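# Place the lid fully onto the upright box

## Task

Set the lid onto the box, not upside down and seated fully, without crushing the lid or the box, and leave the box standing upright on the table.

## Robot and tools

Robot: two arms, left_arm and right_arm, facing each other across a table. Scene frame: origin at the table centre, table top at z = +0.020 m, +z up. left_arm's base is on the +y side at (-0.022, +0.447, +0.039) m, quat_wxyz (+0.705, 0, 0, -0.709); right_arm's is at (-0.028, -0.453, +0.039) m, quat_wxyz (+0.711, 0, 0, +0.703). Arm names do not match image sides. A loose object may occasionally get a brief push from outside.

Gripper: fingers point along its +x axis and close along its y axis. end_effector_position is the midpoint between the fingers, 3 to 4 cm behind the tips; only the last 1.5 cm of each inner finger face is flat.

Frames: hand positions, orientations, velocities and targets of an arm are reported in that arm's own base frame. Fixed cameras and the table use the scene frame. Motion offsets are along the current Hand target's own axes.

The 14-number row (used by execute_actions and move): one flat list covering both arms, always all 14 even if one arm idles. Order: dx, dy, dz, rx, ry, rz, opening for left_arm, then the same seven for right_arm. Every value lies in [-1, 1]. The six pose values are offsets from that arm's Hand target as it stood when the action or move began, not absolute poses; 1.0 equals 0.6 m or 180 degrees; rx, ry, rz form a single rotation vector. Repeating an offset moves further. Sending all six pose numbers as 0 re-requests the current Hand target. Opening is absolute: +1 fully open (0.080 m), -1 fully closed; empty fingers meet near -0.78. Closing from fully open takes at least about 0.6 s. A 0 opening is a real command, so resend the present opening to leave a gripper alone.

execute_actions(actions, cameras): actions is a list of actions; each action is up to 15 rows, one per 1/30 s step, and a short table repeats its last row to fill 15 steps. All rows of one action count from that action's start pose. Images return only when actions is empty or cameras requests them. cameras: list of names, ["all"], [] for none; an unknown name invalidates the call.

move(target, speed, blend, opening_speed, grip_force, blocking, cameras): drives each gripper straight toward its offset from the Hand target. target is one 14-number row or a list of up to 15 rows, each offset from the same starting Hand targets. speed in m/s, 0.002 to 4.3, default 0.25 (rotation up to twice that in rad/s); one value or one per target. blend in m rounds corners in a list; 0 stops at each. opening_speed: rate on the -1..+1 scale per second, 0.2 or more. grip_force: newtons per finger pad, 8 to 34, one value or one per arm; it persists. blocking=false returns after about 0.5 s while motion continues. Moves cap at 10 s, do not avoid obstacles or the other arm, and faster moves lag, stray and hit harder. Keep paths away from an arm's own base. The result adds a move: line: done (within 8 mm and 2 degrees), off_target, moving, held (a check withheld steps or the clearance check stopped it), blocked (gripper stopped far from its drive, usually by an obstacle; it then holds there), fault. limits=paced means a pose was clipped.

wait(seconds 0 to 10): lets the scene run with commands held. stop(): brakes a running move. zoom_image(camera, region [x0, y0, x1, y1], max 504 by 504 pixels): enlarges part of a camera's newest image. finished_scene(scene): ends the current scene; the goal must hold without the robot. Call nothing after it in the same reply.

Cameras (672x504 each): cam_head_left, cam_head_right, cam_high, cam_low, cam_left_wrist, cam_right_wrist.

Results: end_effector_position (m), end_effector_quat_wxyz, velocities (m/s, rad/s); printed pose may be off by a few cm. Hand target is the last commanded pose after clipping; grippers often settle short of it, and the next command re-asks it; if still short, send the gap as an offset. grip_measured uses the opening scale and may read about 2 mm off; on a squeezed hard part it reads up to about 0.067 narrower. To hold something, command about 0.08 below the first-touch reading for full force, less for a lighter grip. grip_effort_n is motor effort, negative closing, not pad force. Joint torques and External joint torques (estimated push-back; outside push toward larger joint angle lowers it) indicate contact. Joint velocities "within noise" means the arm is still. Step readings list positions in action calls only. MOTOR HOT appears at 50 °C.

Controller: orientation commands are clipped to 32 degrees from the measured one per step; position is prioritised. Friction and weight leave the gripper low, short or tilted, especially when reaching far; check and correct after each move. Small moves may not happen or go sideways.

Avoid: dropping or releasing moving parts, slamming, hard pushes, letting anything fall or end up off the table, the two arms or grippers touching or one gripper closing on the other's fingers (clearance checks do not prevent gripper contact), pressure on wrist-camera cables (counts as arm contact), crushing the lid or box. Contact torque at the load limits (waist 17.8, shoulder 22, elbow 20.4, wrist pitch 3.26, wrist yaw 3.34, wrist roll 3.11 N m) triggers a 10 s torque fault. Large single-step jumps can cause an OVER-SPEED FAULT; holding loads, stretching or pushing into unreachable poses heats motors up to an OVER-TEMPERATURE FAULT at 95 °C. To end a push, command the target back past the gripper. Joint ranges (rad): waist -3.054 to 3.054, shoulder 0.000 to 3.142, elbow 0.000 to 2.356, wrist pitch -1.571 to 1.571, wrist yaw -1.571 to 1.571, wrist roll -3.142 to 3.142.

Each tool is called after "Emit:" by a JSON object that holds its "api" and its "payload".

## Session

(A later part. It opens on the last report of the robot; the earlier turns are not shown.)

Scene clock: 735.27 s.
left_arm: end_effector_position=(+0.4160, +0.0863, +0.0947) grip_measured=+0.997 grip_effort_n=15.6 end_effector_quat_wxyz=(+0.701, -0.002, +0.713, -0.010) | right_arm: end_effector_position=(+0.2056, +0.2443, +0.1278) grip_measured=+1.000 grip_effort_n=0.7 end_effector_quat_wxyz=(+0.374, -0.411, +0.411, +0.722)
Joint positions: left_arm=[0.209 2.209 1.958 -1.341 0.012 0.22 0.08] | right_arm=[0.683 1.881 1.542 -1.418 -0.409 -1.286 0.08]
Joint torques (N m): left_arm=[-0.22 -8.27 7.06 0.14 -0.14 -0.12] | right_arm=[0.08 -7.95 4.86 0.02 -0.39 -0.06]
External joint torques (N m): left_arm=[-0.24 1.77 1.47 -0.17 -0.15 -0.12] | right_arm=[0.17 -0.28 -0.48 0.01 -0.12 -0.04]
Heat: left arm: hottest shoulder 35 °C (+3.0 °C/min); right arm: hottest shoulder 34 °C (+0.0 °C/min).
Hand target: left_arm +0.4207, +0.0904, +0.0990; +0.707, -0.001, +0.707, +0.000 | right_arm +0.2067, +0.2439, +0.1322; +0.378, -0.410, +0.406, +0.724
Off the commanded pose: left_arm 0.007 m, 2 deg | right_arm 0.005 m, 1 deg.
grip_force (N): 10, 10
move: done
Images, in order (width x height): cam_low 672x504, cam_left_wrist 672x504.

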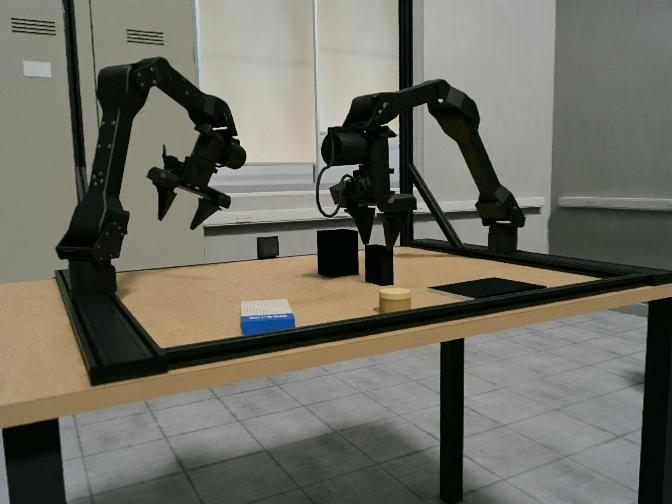

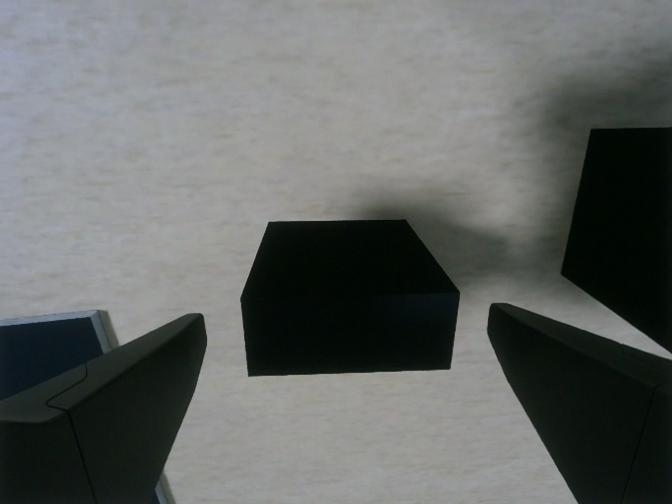

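Emit:
{"api": "move", "payload": {"target": [[0.035, 0, -0.0045, 0, 0.028, 0, 1, 0, 0, 0, 0, 0, 0, 1], [0.035, 0, -0.0045, 0, 0.028, 0, 0.4, 0, 0, 0, 0, 0, 0, 1]], "speed": 0.08, "opening_speed": 0.6, "cameras": ["cam_low", "cam_left_wrist"]}}

Emit:
{"api": "zoom_image", "payload": {"camera": "cam_low", "region": [330, 180, 450, 300]}}

Scene clock: 752.30 s.
left_arm: end_effector_position=(+0.4134, +0.0866, +0.0744) grip_measured=+0.532 grip_effort_n=-34.2 end_effector_quat_wxyz=(+0.669, -0.002, +0.743, -0.009) | right_arm: end_effector_position=(+0.2056, +0.2443, +0.1278) grip_measured=+1.000 grip_effort_n=0.2 end_effector_quat_wxyz=(+0.374, -0.411, +0.411, +0.722)
Joint positions: left_arm=[0.204 2.287 2.003 -1.392 -0.006 0.214 0.059] | right_arm=[0.683 1.881 1.542 -1.418 -0.409 -1.286 0.08]
Joint torques (N m): left_arm=[-0.19 -8.57 6.86 0.02 -0.16 -0.11] | right_arm=[0 -7.92 4.8 0.01 -0.37 -0.04]
External joint torques (N m): left_arm=[-0.16 1.68 1.52 -0.12 -0.16 -0.11] | right_arm=[0.02 -0.2 -0.55 0.02 -0.09 -0.02]
Heat: left arm: hottest shoulder 37 °C (+6.1 °C/min); right arm: hottest shoulder 34 °C (+0.0 °C/min).
Hand target: left_arm +0.4180, +0.0904, +0.0780; +0.675, -0.001, +0.737, +0.000 | right_arm +0.2067, +0.2439, +0.1322; +0.378, -0.410, +0.406, +0.724
Off the commanded pose: left_arm 0.007 m, 1 deg | right_arm 0.005 m, 1 deg.
grip_force (N): 10, 10
move: done
Images, in order (width x height): cam_low 672x504, cam_left_wrist 672x504.

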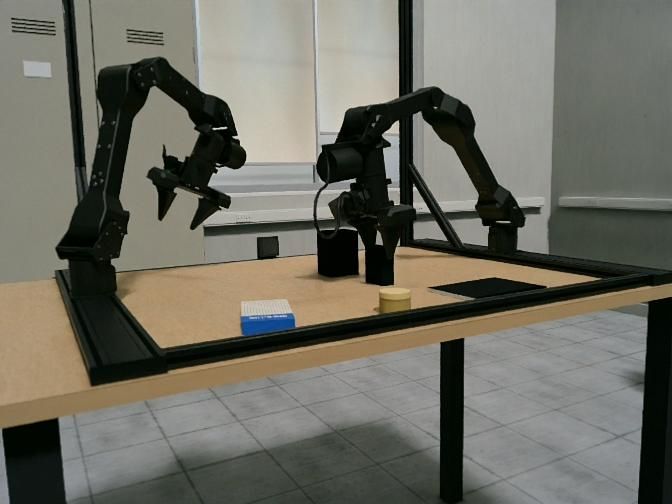

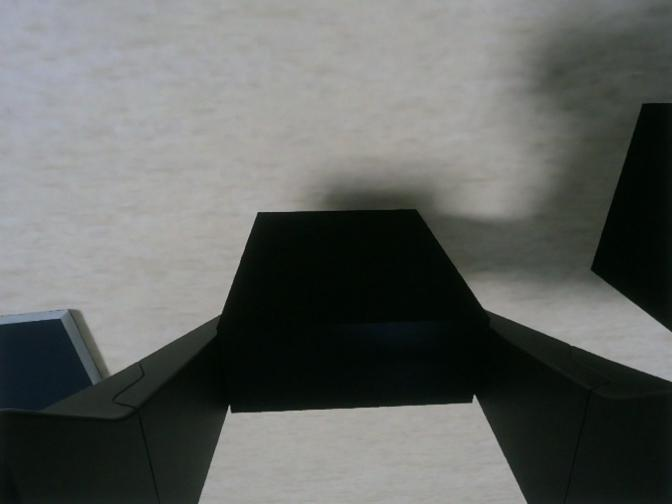

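Scaled by 4.200 from the camera's 672x504 image, which has a finer 960x720 frame.

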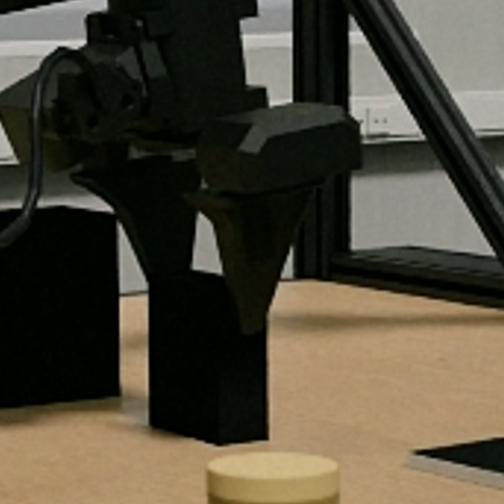

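Emit:
{"api": "move", "payload": {"target": [[-0.0837, 0, -0.0375, 0, -0.111, 0, 0.4, -0.0747, 0.1038, -0.2977, 0.3337, -0.33, -0.589, 1], [-0.178, -0.034, -0.1077, 0, -0.3056, 0, 0.4, -0.0747, 0.1038, -0.2977, 0.3337, -0.33, -0.589, 1], [-0.1037, -0.2382, -0.0945, 0, -0.5, 0, 0.4, -0.0747, 0.1038, -0.2977, 0.3337, -0.33, -0.589, 1]], "speed": 0.2, "blend": [0.02, 0.02, 0], "cameras": ["all"]}}

Scene clock: 802.37 s.
left_arm: end_effector_position=(+0.4022, +0.0880, +0.1149) grip_measured=+0.532 grip_effort_n=-34.2 end_effector_quat_wxyz=(+0.769, -0.001, +0.640, +0.001) | right_arm: end_effector_position=(+0.2179, +0.0823, +0.1334) grip_measured=+1.000 grip_effort_n=-0.2 end_effector_quat_wxyz=(+0.980, -0.089, +0.086, +0.156)
Joint positions: left_arm=[0.23 1.965 1.654 -1.082 0.041 0.223 0.059] | right_arm=[0.467 0.296 0.039 0.058 0.164 -0.119 0.08]
Joint torques (N m): left_arm=[0.24 -10.25 4.16 1.16 0.22 0.16] | right_arm=[-0.29 0.01 6.71 1.94 -0.21 -0.11]
External joint torques (N m): left_arm=[0.23 -1.56 -1.65 0.56 0.19 0.16] | right_arm=[-0.28 -0.17 -0.38 0.23 -0.24 -0.12]
Heat: left arm: hottest shoulder 42 °C (+6.1 °C/min); right arm: hottest shoulder 33 °C (-1.0 °C/min).
Hand target: left_arm +0.4024, +0.0904, +0.1228; +0.778, -0.001, +0.628, +0.000 (not the last commanded pose) | right_arm +0.2186, +0.0829, +0.1363; +0.980, -0.088, +0.084, +0.156 (not the last commanded pose)
Off the commanded pose: left_arm 0.148 m, 74 deg | right_arm 0.033 m, 23 deg.
grip_force (N): 10, 10
move: held (right_arm; a check stopped the path), off_target (left_arm; braked when a check withheld steps of right_arm); path passed 0 of 3 targets; limits=held
pose unreachable (right arm): on one or more control steps of this call, first in action 0 (counted from 0), this arm could not follow its commanded pose, so it was not sent that pose on those steps. It may still have moved: this result reports where it is.
cause: moving toward the commanded pose would bring two parts of the arm too close to each other (joints 3 (elbow) to 5 (wrist yaw) lie between them).

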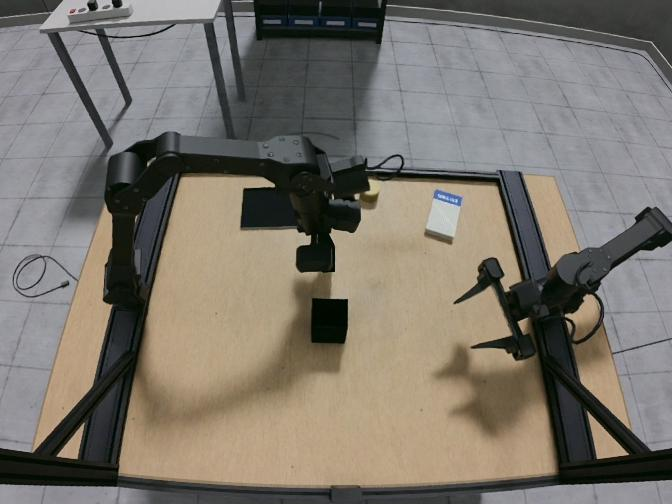

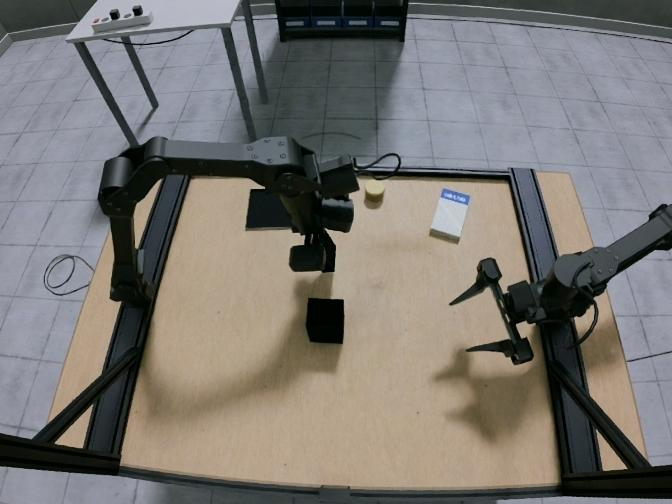

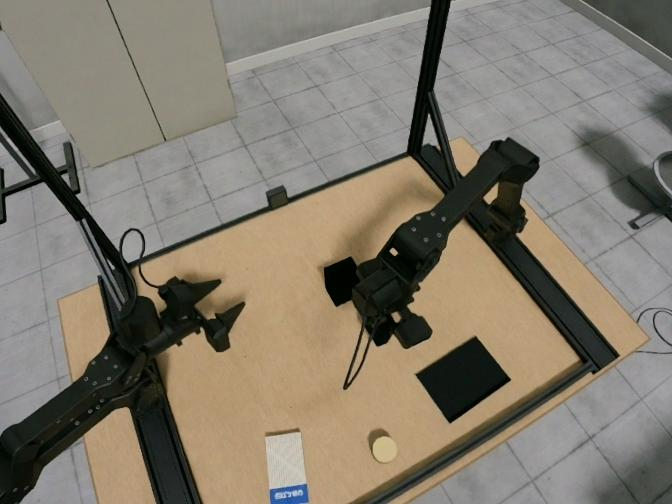

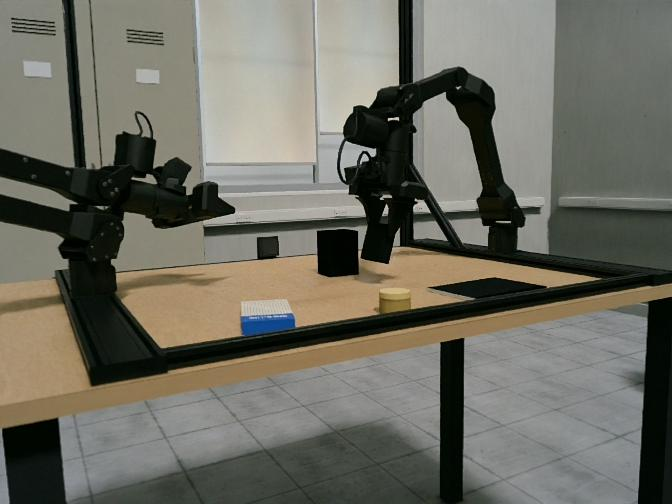

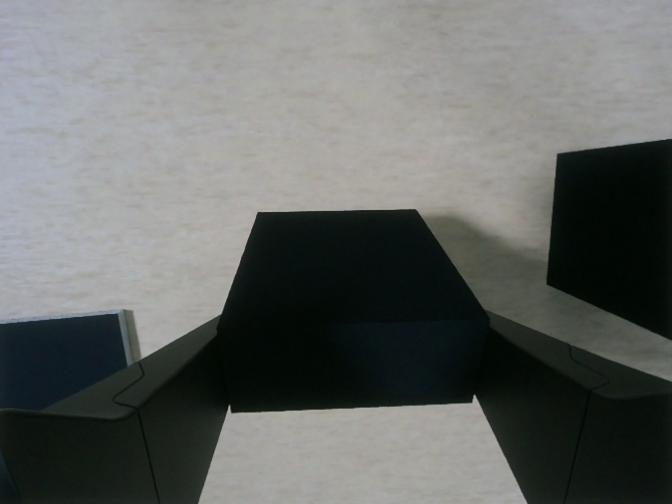

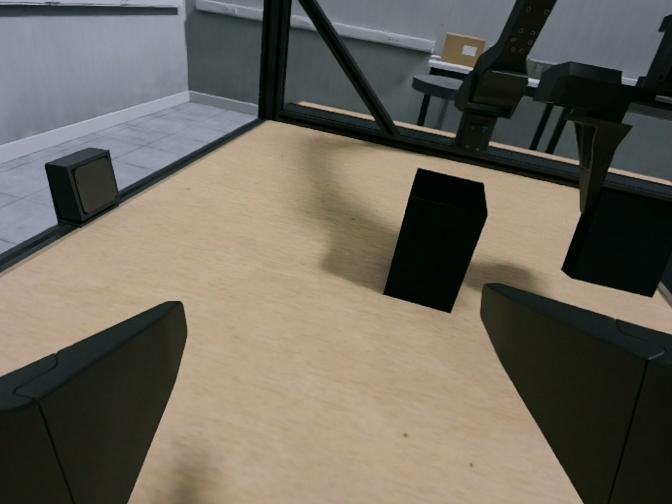

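Emit:
{"api": "move", "payload": {"target": [[-0.1233, -0.034, -0.0405, 0, -0.21, 0, 0.4, 0, 0, 0, 0, 0, 0, 1], [-0.0487, -0.2382, -0.0498, 0, -0.4044, 0, 0.4, 0, 0, 0, 0, 0, 0, 1]], "speed": 0.2, "blend": [0.02, 0], "cameras": ["all"]}}

Emit:
{"api": "zoom_image", "payload": {"camera": "cam_right_wrist", "region": [330, 100, 550, 330]}}

Emit:
{"api": "zoom_image", "payload": {"camera": "cam_head_left", "region": [260, 230, 390, 370]}}

Emit:
{"api": "zoom_image", "payload": {"camera": "cam_low", "region": [290, 180, 420, 300]}}

Scene clock: 816.77 s.
left_arm: end_effector_position=(+0.3674, -0.0552, +0.1422) grip_measured=+0.532 grip_effort_n=-34.2 end_effector_quat_wxyz=(+0.999, -0.003, +0.051, -0.006) | right_arm: end_effector_position=(+0.2179, +0.0823, +0.1334) grip_measured=+1.000 grip_effort_n=-0.2 end_effector_quat_wxyz=(+0.980, -0.089, +0.086, +0.156)
Joint positions: left_arm=[-0.241 1.519 0.348 1.066 -0.227 -0.031 0.059] | right_arm=[0.467 0.296 0.039 0.058 0.164 -0.119 0.08]
Joint torques (N m): left_arm=[-0.22 -3.43 3.42 2.69 -0.17 0.17] | right_arm=[-0.25 0.14 6.72 1.95 -0.2 -0.09]
External joint torques (N m): left_arm=[-0.23 0.98 -1.4 1.05 -0.16 0.17] | right_arm=[-0.24 -0.1 -0.2 0.29 -0.22 -0.1]
Heat: left arm: hottest shoulder 41 °C (+3.0 °C/min); right arm: hottest elbow 36 °C (+3.0 °C/min).
Hand target: left_arm +0.3672, -0.0525, +0.1452; +0.999, -0.001, +0.044, +0.000 | right_arm +0.2186, +0.0829, +0.1363; +0.980, -0.088, +0.084, +0.156
Off the commanded pose: left_arm 0.004 m, 1 deg | right_arm 0.003 m, 0 deg.
grip_force (N): 10, 10
move: done

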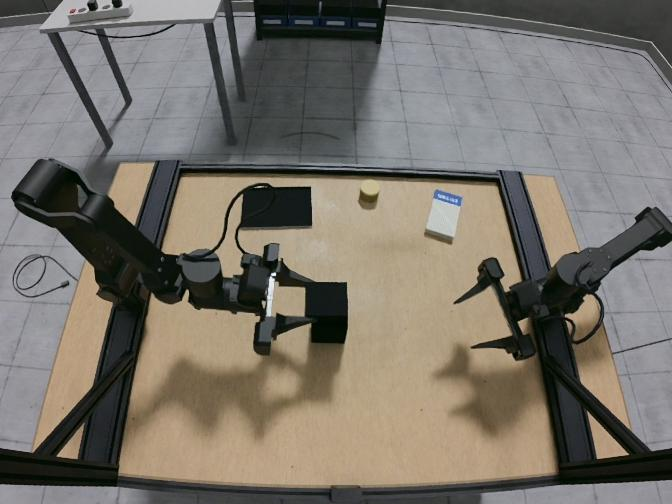

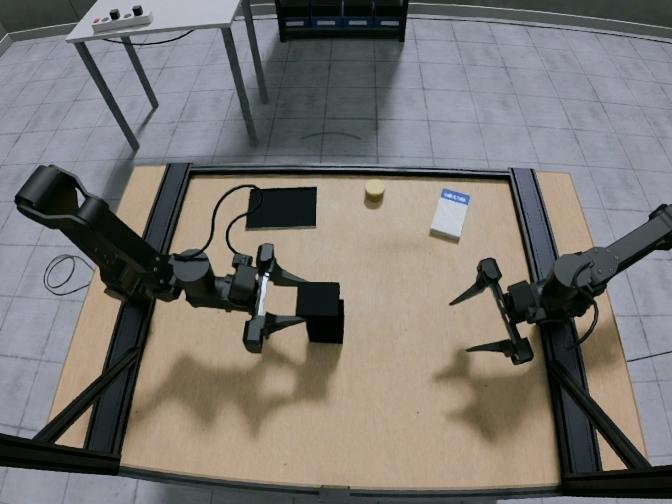

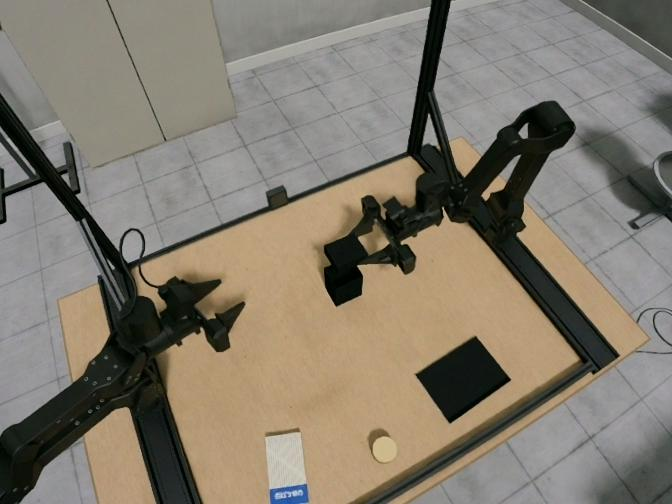

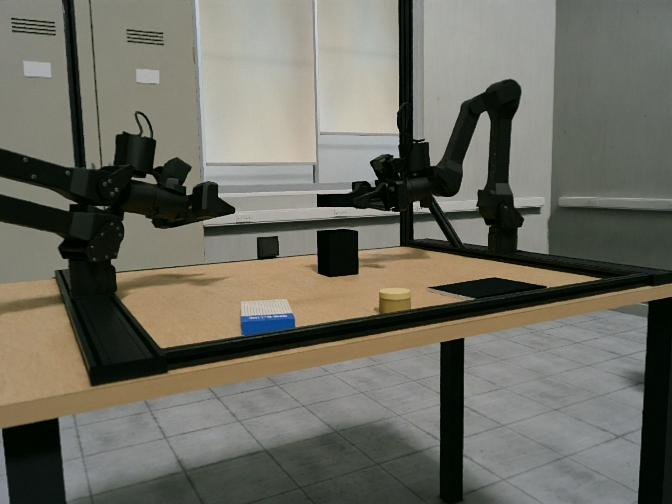

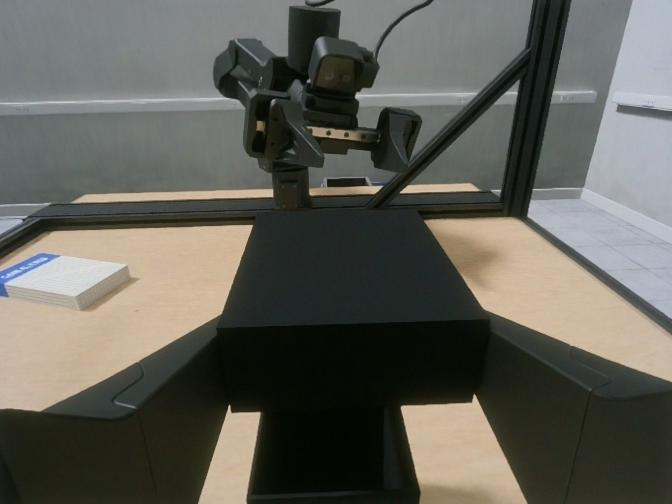

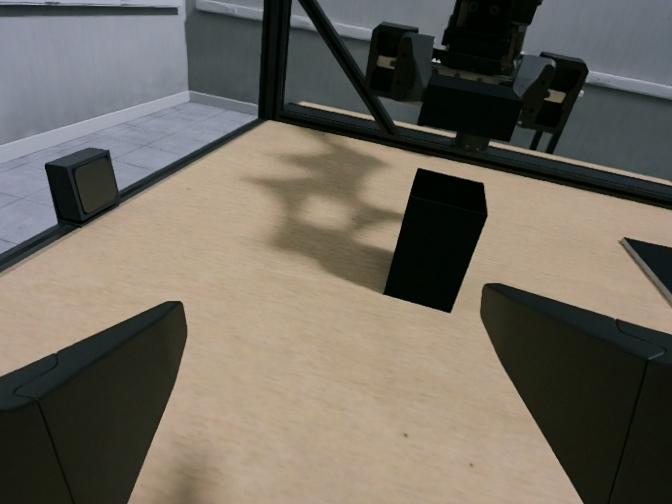

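Scaled by 2.191 from the camera's 672x504 image, which has a finer 960x720 frame.

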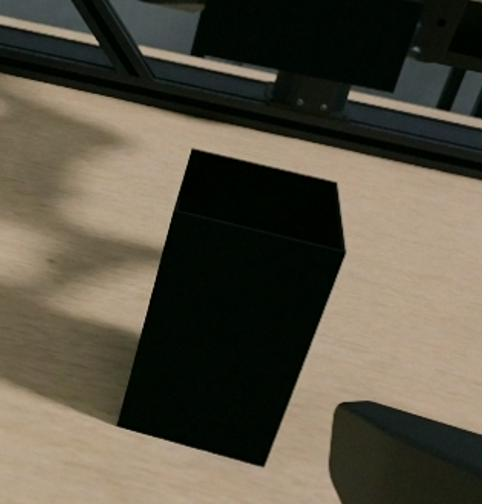

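Scaled by 3.600 from the camera's 672x504 image, which has a finer 960x720 frame.

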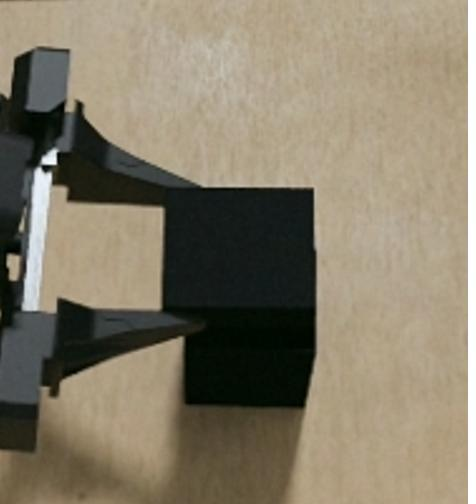

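Scaled by 3.877 from the camera's 672x504 image, which has a finer 960x720 frame.

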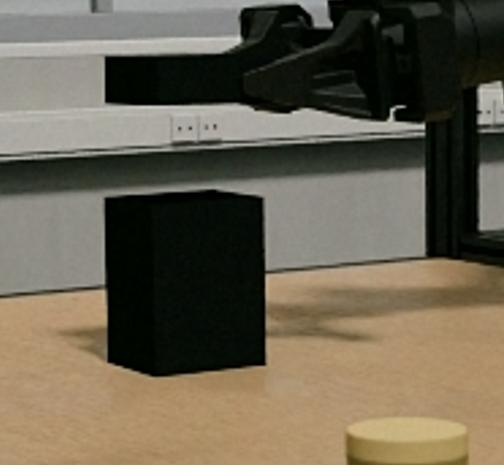

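Emit:
{"api": "zoom_image", "payload": {"camera": "cam_left_wrist", "region": [200, 300, 504, 504]}}

Emit:
{"api": "zoom_image", "payload": {"camera": "cam_right_wrist", "region": [370, 60, 540, 230]}}

Scaled by 1.658 from the camera's 672x504 image, which has a finer 960x720 frame.

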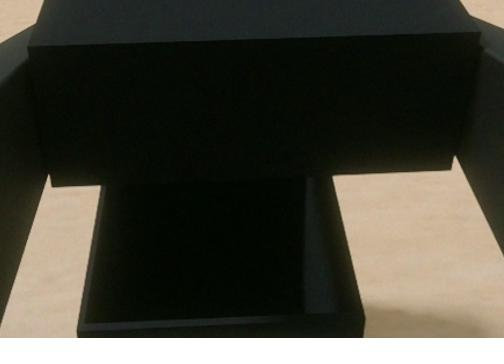

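Scaled by 2.965 from the camera's 672x504 image, which has a finer 960x720 frame.

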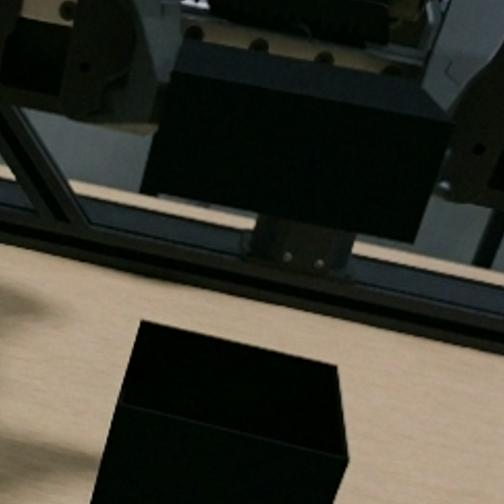

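Emit:
{"api": "move", "payload": {"target": [0.0144, 0.0092, -0.069, 0, 0, -0.0067, 0.4, 0, 0, 0, 0, 0, 0, 1], "speed": 0.12, "cameras": ["cam_low", "cam_right_wrist", "cam_left_wrist", "cam_head_left"]}}

Emit:
{"api": "zoom_image", "payload": {"camera": "cam_low", "region": [290, 190, 400, 290]}}

Emit:
{"api": "zoom_image", "payload": {"camera": "cam_right_wrist", "region": [370, 100, 540, 270]}}

Emit:
{"api": "zoom_image", "payload": {"camera": "cam_head_left", "region": [270, 250, 390, 370]}}

Scene clock: 908.70 s.
left_arm: end_effector_position=(+0.3714, -0.0502, +0.0993) grip_measured=+0.532 grip_effort_n=-34.2 end_effector_quat_wxyz=(+0.998, -0.004, +0.053, -0.014) | right_arm: end_effector_position=(+0.2179, +0.0823, +0.1334) grip_measured=+1.000 grip_effort_n=-0.2 end_effector_quat_wxyz=(+0.980, -0.089, +0.086, +0.156)
Joint positions: left_arm=[-0.204 1.792 0.309 1.376 -0.174 -0.028 0.059] | right_arm=[0.467 0.296 0.039 0.058 0.164 -0.119 0.08]
Joint torques (N m): left_arm=[0.17 -3.95 2.46 2.69 0.15 0.17] | right_arm=[-0.23 0.06 6.67 1.96 -0.19 -0.09]
External joint torques (N m): left_arm=[0.14 1.15 -1.01 1.02 0.17 0.17] | right_arm=[-0.23 -0.15 -0.34 0.27 -0.21 -0.1]
Heat: left arm: hottest wrist pitch 38 °C (+3.0 °C/min); right arm: hottest elbow 40 °C (+1.0 °C/min).
Hand target: left_arm +0.3722, -0.0470, +0.1032; +0.999, -0.001, +0.044, -0.010 | right_arm +0.2186, +0.0829, +0.1363; +0.980, -0.088, +0.084, +0.156
Off the commanded pose: left_arm 0.005 m, 1 deg | right_arm 0.003 m, 0 deg.
grip_force (N): 10, 10
move: done
Images, in order (width x height): cam_head_left 672x504, cam_low 672x504, cam_left_wrist 672x504, cam_right_wrist 672x504.

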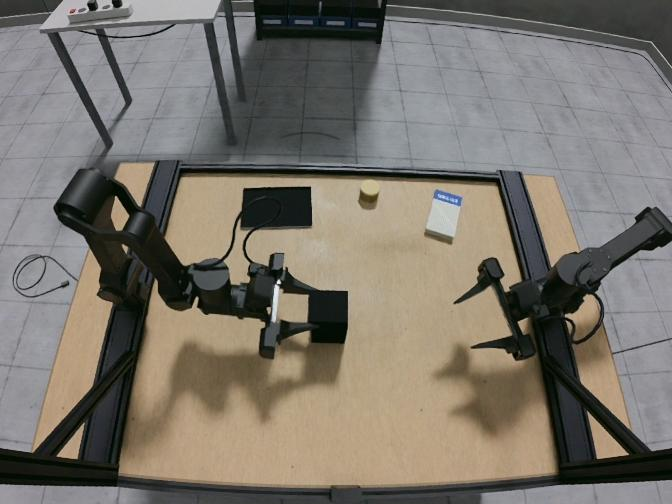

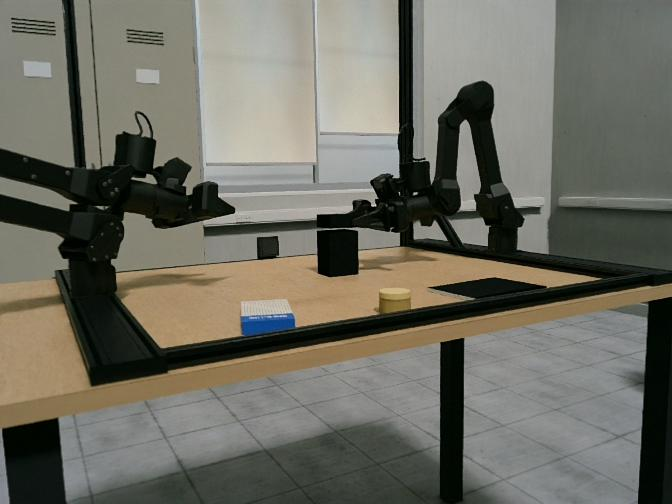

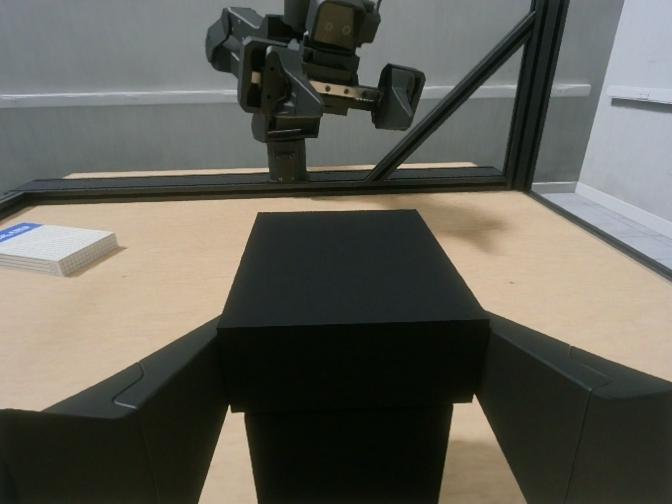

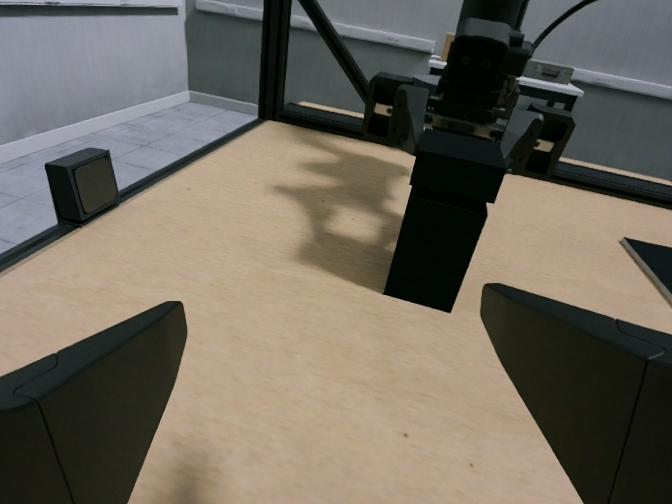

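Scaled by 4.582 from the camera's 672x504 image, which has a finer 960x720 frame.

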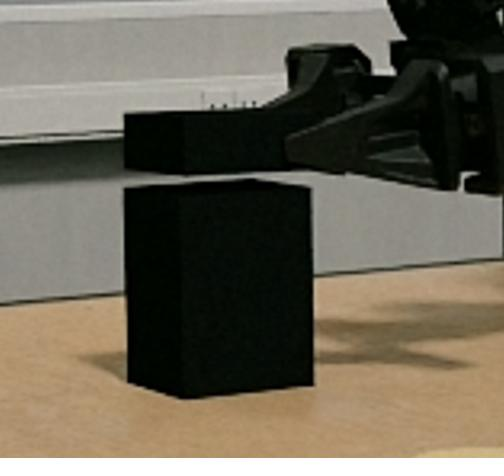

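Scaled by 2.965 from the camera's 672x504 image, which has a finer 960x720 frame.

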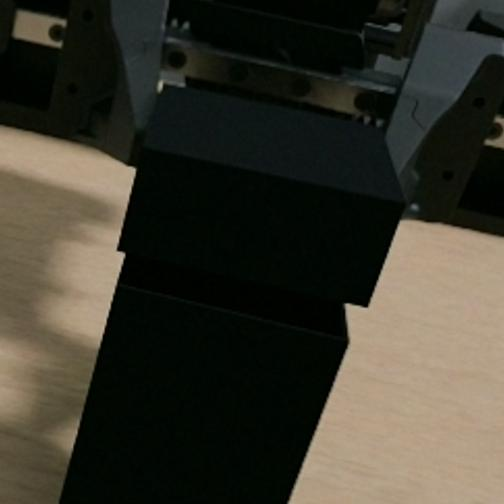

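Scaled by 4.200 from the camera's 672x504 image, which has a finer 960x720 frame.

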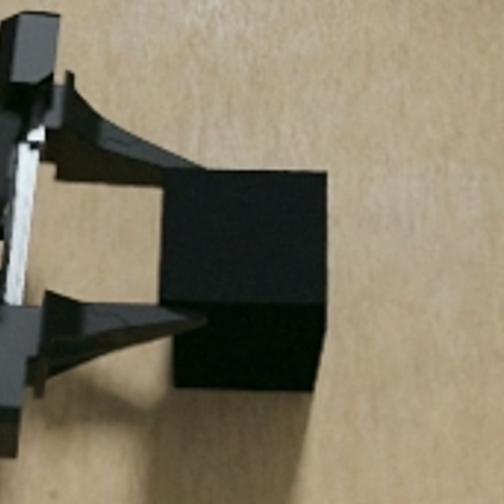

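Emit:
{"api": "move", "payload": {"target": [0.0045, 0, -0.0085, 0, 0, -0.004, 0.4, 0, 0, 0, 0, 0, 0, 1], "speed": 0.05, "cameras": ["cam_low", "cam_right_wrist", "cam_left_wrist", "cam_head_left"]}}

Emit:
{"api": "zoom_image", "payload": {"camera": "cam_low", "region": [300, 200, 380, 290]}}

Emit:
{"api": "zoom_image", "payload": {"camera": "cam_right_wrist", "region": [370, 120, 520, 320]}}

Emit:
{"api": "zoom_image", "payload": {"camera": "cam_head_left", "region": [290, 270, 370, 350]}}

Scene clock: 947.13 s.
left_arm: end_effector_position=(+0.3723, -0.0501, +0.0925) grip_measured=+0.532 grip_effort_n=-34.7 end_effector_quat_wxyz=(+0.998, -0.004, +0.055, -0.020) | right_arm: end_effector_position=(+0.2179, +0.0823, +0.1334) grip_measured=+1.000 grip_effort_n=-0.2 end_effector_quat_wxyz=(+0.980, -0.089, +0.086, +0.156)
Joint positions: left_arm=[-0.195 1.833 0.309 1.412 -0.152 -0.027 0.059] | right_arm=[0.467 0.296 0.039 0.058 0.164 -0.119 0.08]
Joint torques (N m): left_arm=[0.25 -4.01 2.83 2.7 0.18 0.17] | right_arm=[-0.24 0.14 6.75 1.93 -0.18 -0.09]
External joint torques (N m): left_arm=[0.26 1.1 -0.36 1.06 0.18 0.17] | right_arm=[-0.24 -0.05 -0.35 0.21 -0.2 -0.1]
Heat: left arm: hottest wrist pitch 36 °C (-2.0 °C/min); right arm: hottest elbow 41 °C (+1.0 °C/min).
Hand target: left_arm +0.3744, -0.0471, +0.0979; +0.999, -0.001, +0.044, -0.016 | right_arm +0.2186, +0.0829, +0.1363; +0.980, -0.088, +0.084, +0.156
Off the commanded pose: left_arm 0.007 m, 1 deg | right_arm 0.003 m, 0 deg.
grip_force (N): 10, 10
move: done
Images, in order (width x height): cam_head_left 672x504, cam_low 672x504, cam_left_wrist 672x504, cam_right_wrist 672x504.

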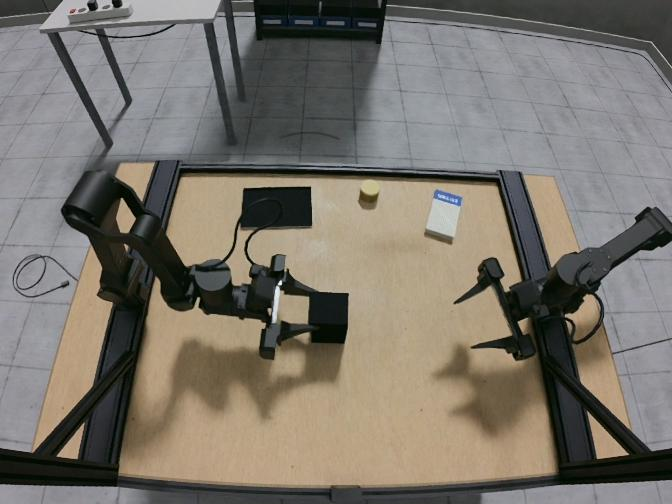

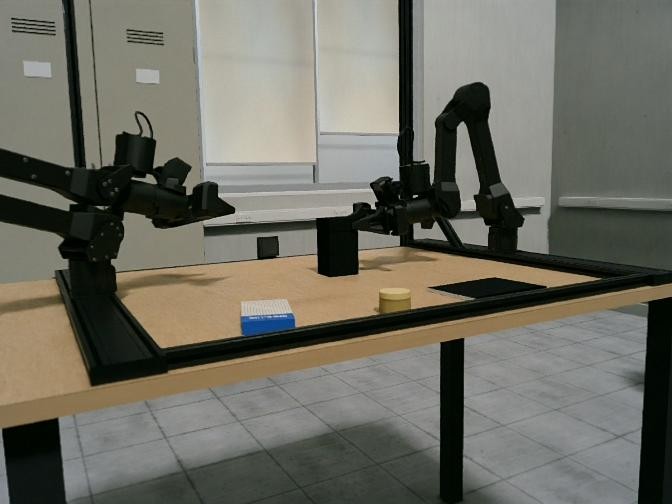

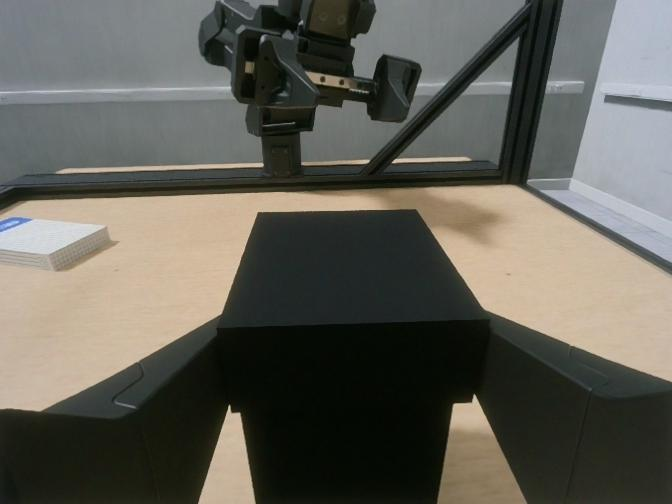

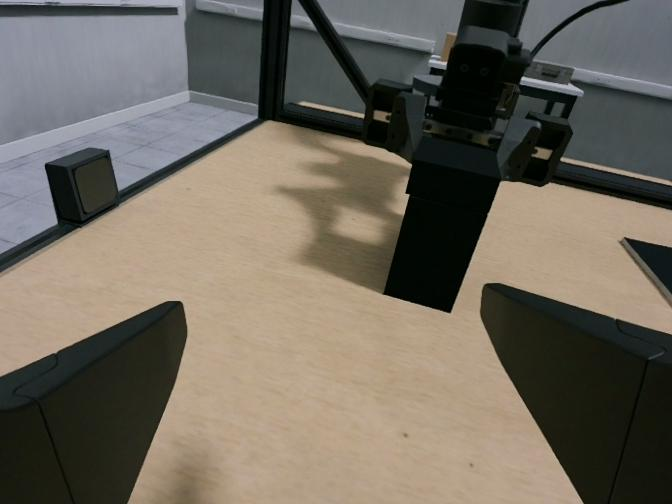

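Scaled by 5.600 from the camera's 672x504 image, which has a finer 960x720 frame.

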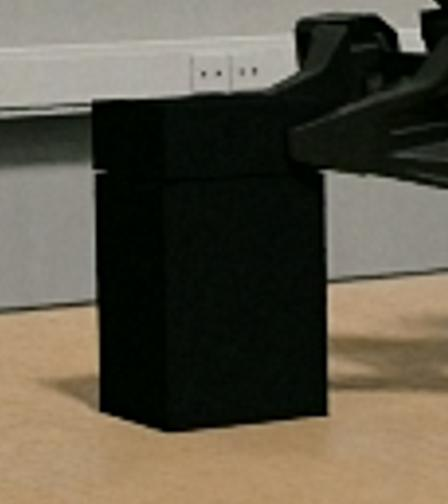

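Scaled by 2.520 from the camera's 672x504 image, which has a finer 960x720 frame.

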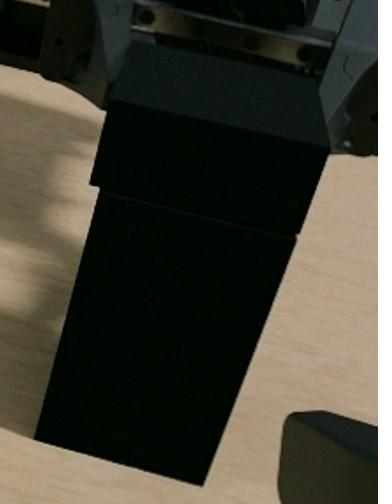

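Scaled by 6.300 from the camera's 672x504 image, which has a finer 960x720 frame.

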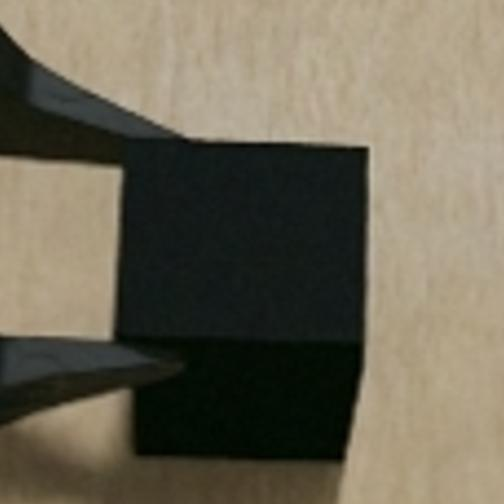

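Emit:
{"api": "move", "payload": {"target": [0.0025, 0.001, -0.0067, 0, 0, 0, 0.4, 0, 0, 0, 0, 0, 0, 1], "speed": 0.03, "cameras": ["cam_low", "cam_right_wrist", "cam_left_wrist"]}}

Emit:
{"api": "zoom_image", "payload": {"camera": "cam_low", "region": [300, 200, 380, 290]}}

Emit:
{"api": "zoom_image", "payload": {"camera": "cam_right_wrist", "region": [370, 120, 520, 320]}}

Scene clock: 975.70 s.
left_arm: end_effector_position=(+0.3729, -0.0495, +0.0904) grip_measured=+0.532 grip_effort_n=-34.2 end_effector_quat_wxyz=(+0.998, +0.001, +0.051, -0.021) | right_arm: end_effector_position=(+0.2179, +0.0823, +0.1334) grip_measured=+1.000 grip_effort_n=-0.2 end_effector_quat_wxyz=(+0.980, -0.089, +0.086, +0.156)
Joint positions: left_arm=[-0.192 1.859 0.309 1.446 -0.149 -0.016 0.059] | right_arm=[0.467 0.296 0.039 0.058 0.164 -0.119 0.08]
Joint torques (N m): left_arm=[0.26 -3.59 3.04 2.26 0.18 0.12] | right_arm=[-0.26 0.09 6.71 1.92 -0.19 -0.09]
External joint torques (N m): left_arm=[0.25 1.64 -0.07 0.59 0.19 0.12] | right_arm=[-0.25 -0.1 -0.35 0.21 -0.22 -0.1]
Heat: left arm: hottest wrist pitch 40 °C (+3.0 °C/min); right arm: hottest elbow 41 °C (+1.0 °C/min).
Hand target: left_arm +0.3756, -0.0466, +0.0937; +0.999, -0.001, +0.044, -0.016 | right_arm +0.2186, +0.0829, +0.1363; +0.980, -0.088, +0.084, +0.156
Off the commanded pose: left_arm 0.005 m, 1 deg | right_arm 0.003 m, 0 deg.
grip_force (N): 10, 10
move: done
Images, in order (width x height): cam_low 672x504, cam_left_wrist 672x504, cam_right_wrist 672x504.

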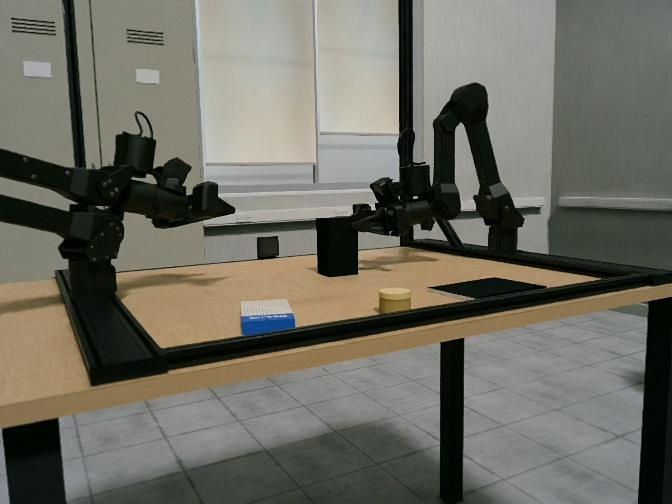

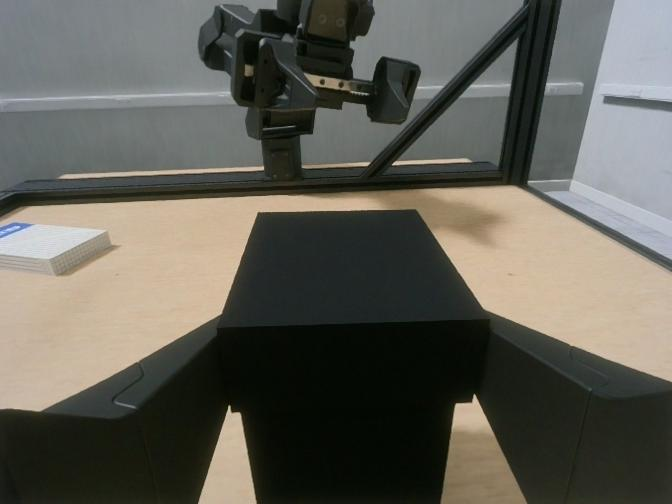

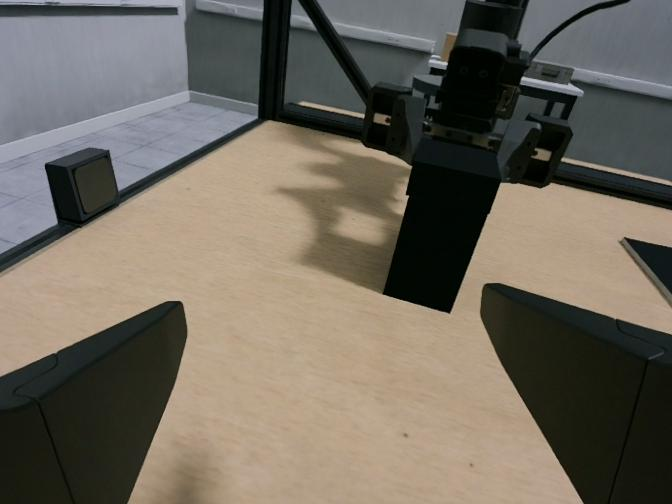

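Scaled by 5.600 from the camera's 672x504 image, which has a finer 960x720 frame.

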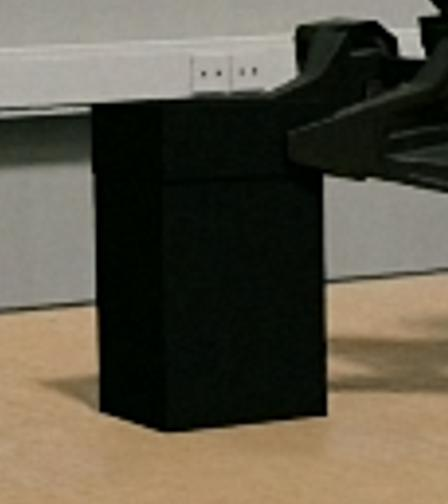

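Scaled by 2.520 from the camera's 672x504 image, which has a finer 960x720 frame.

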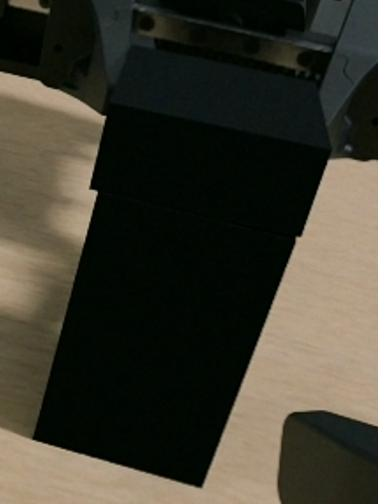

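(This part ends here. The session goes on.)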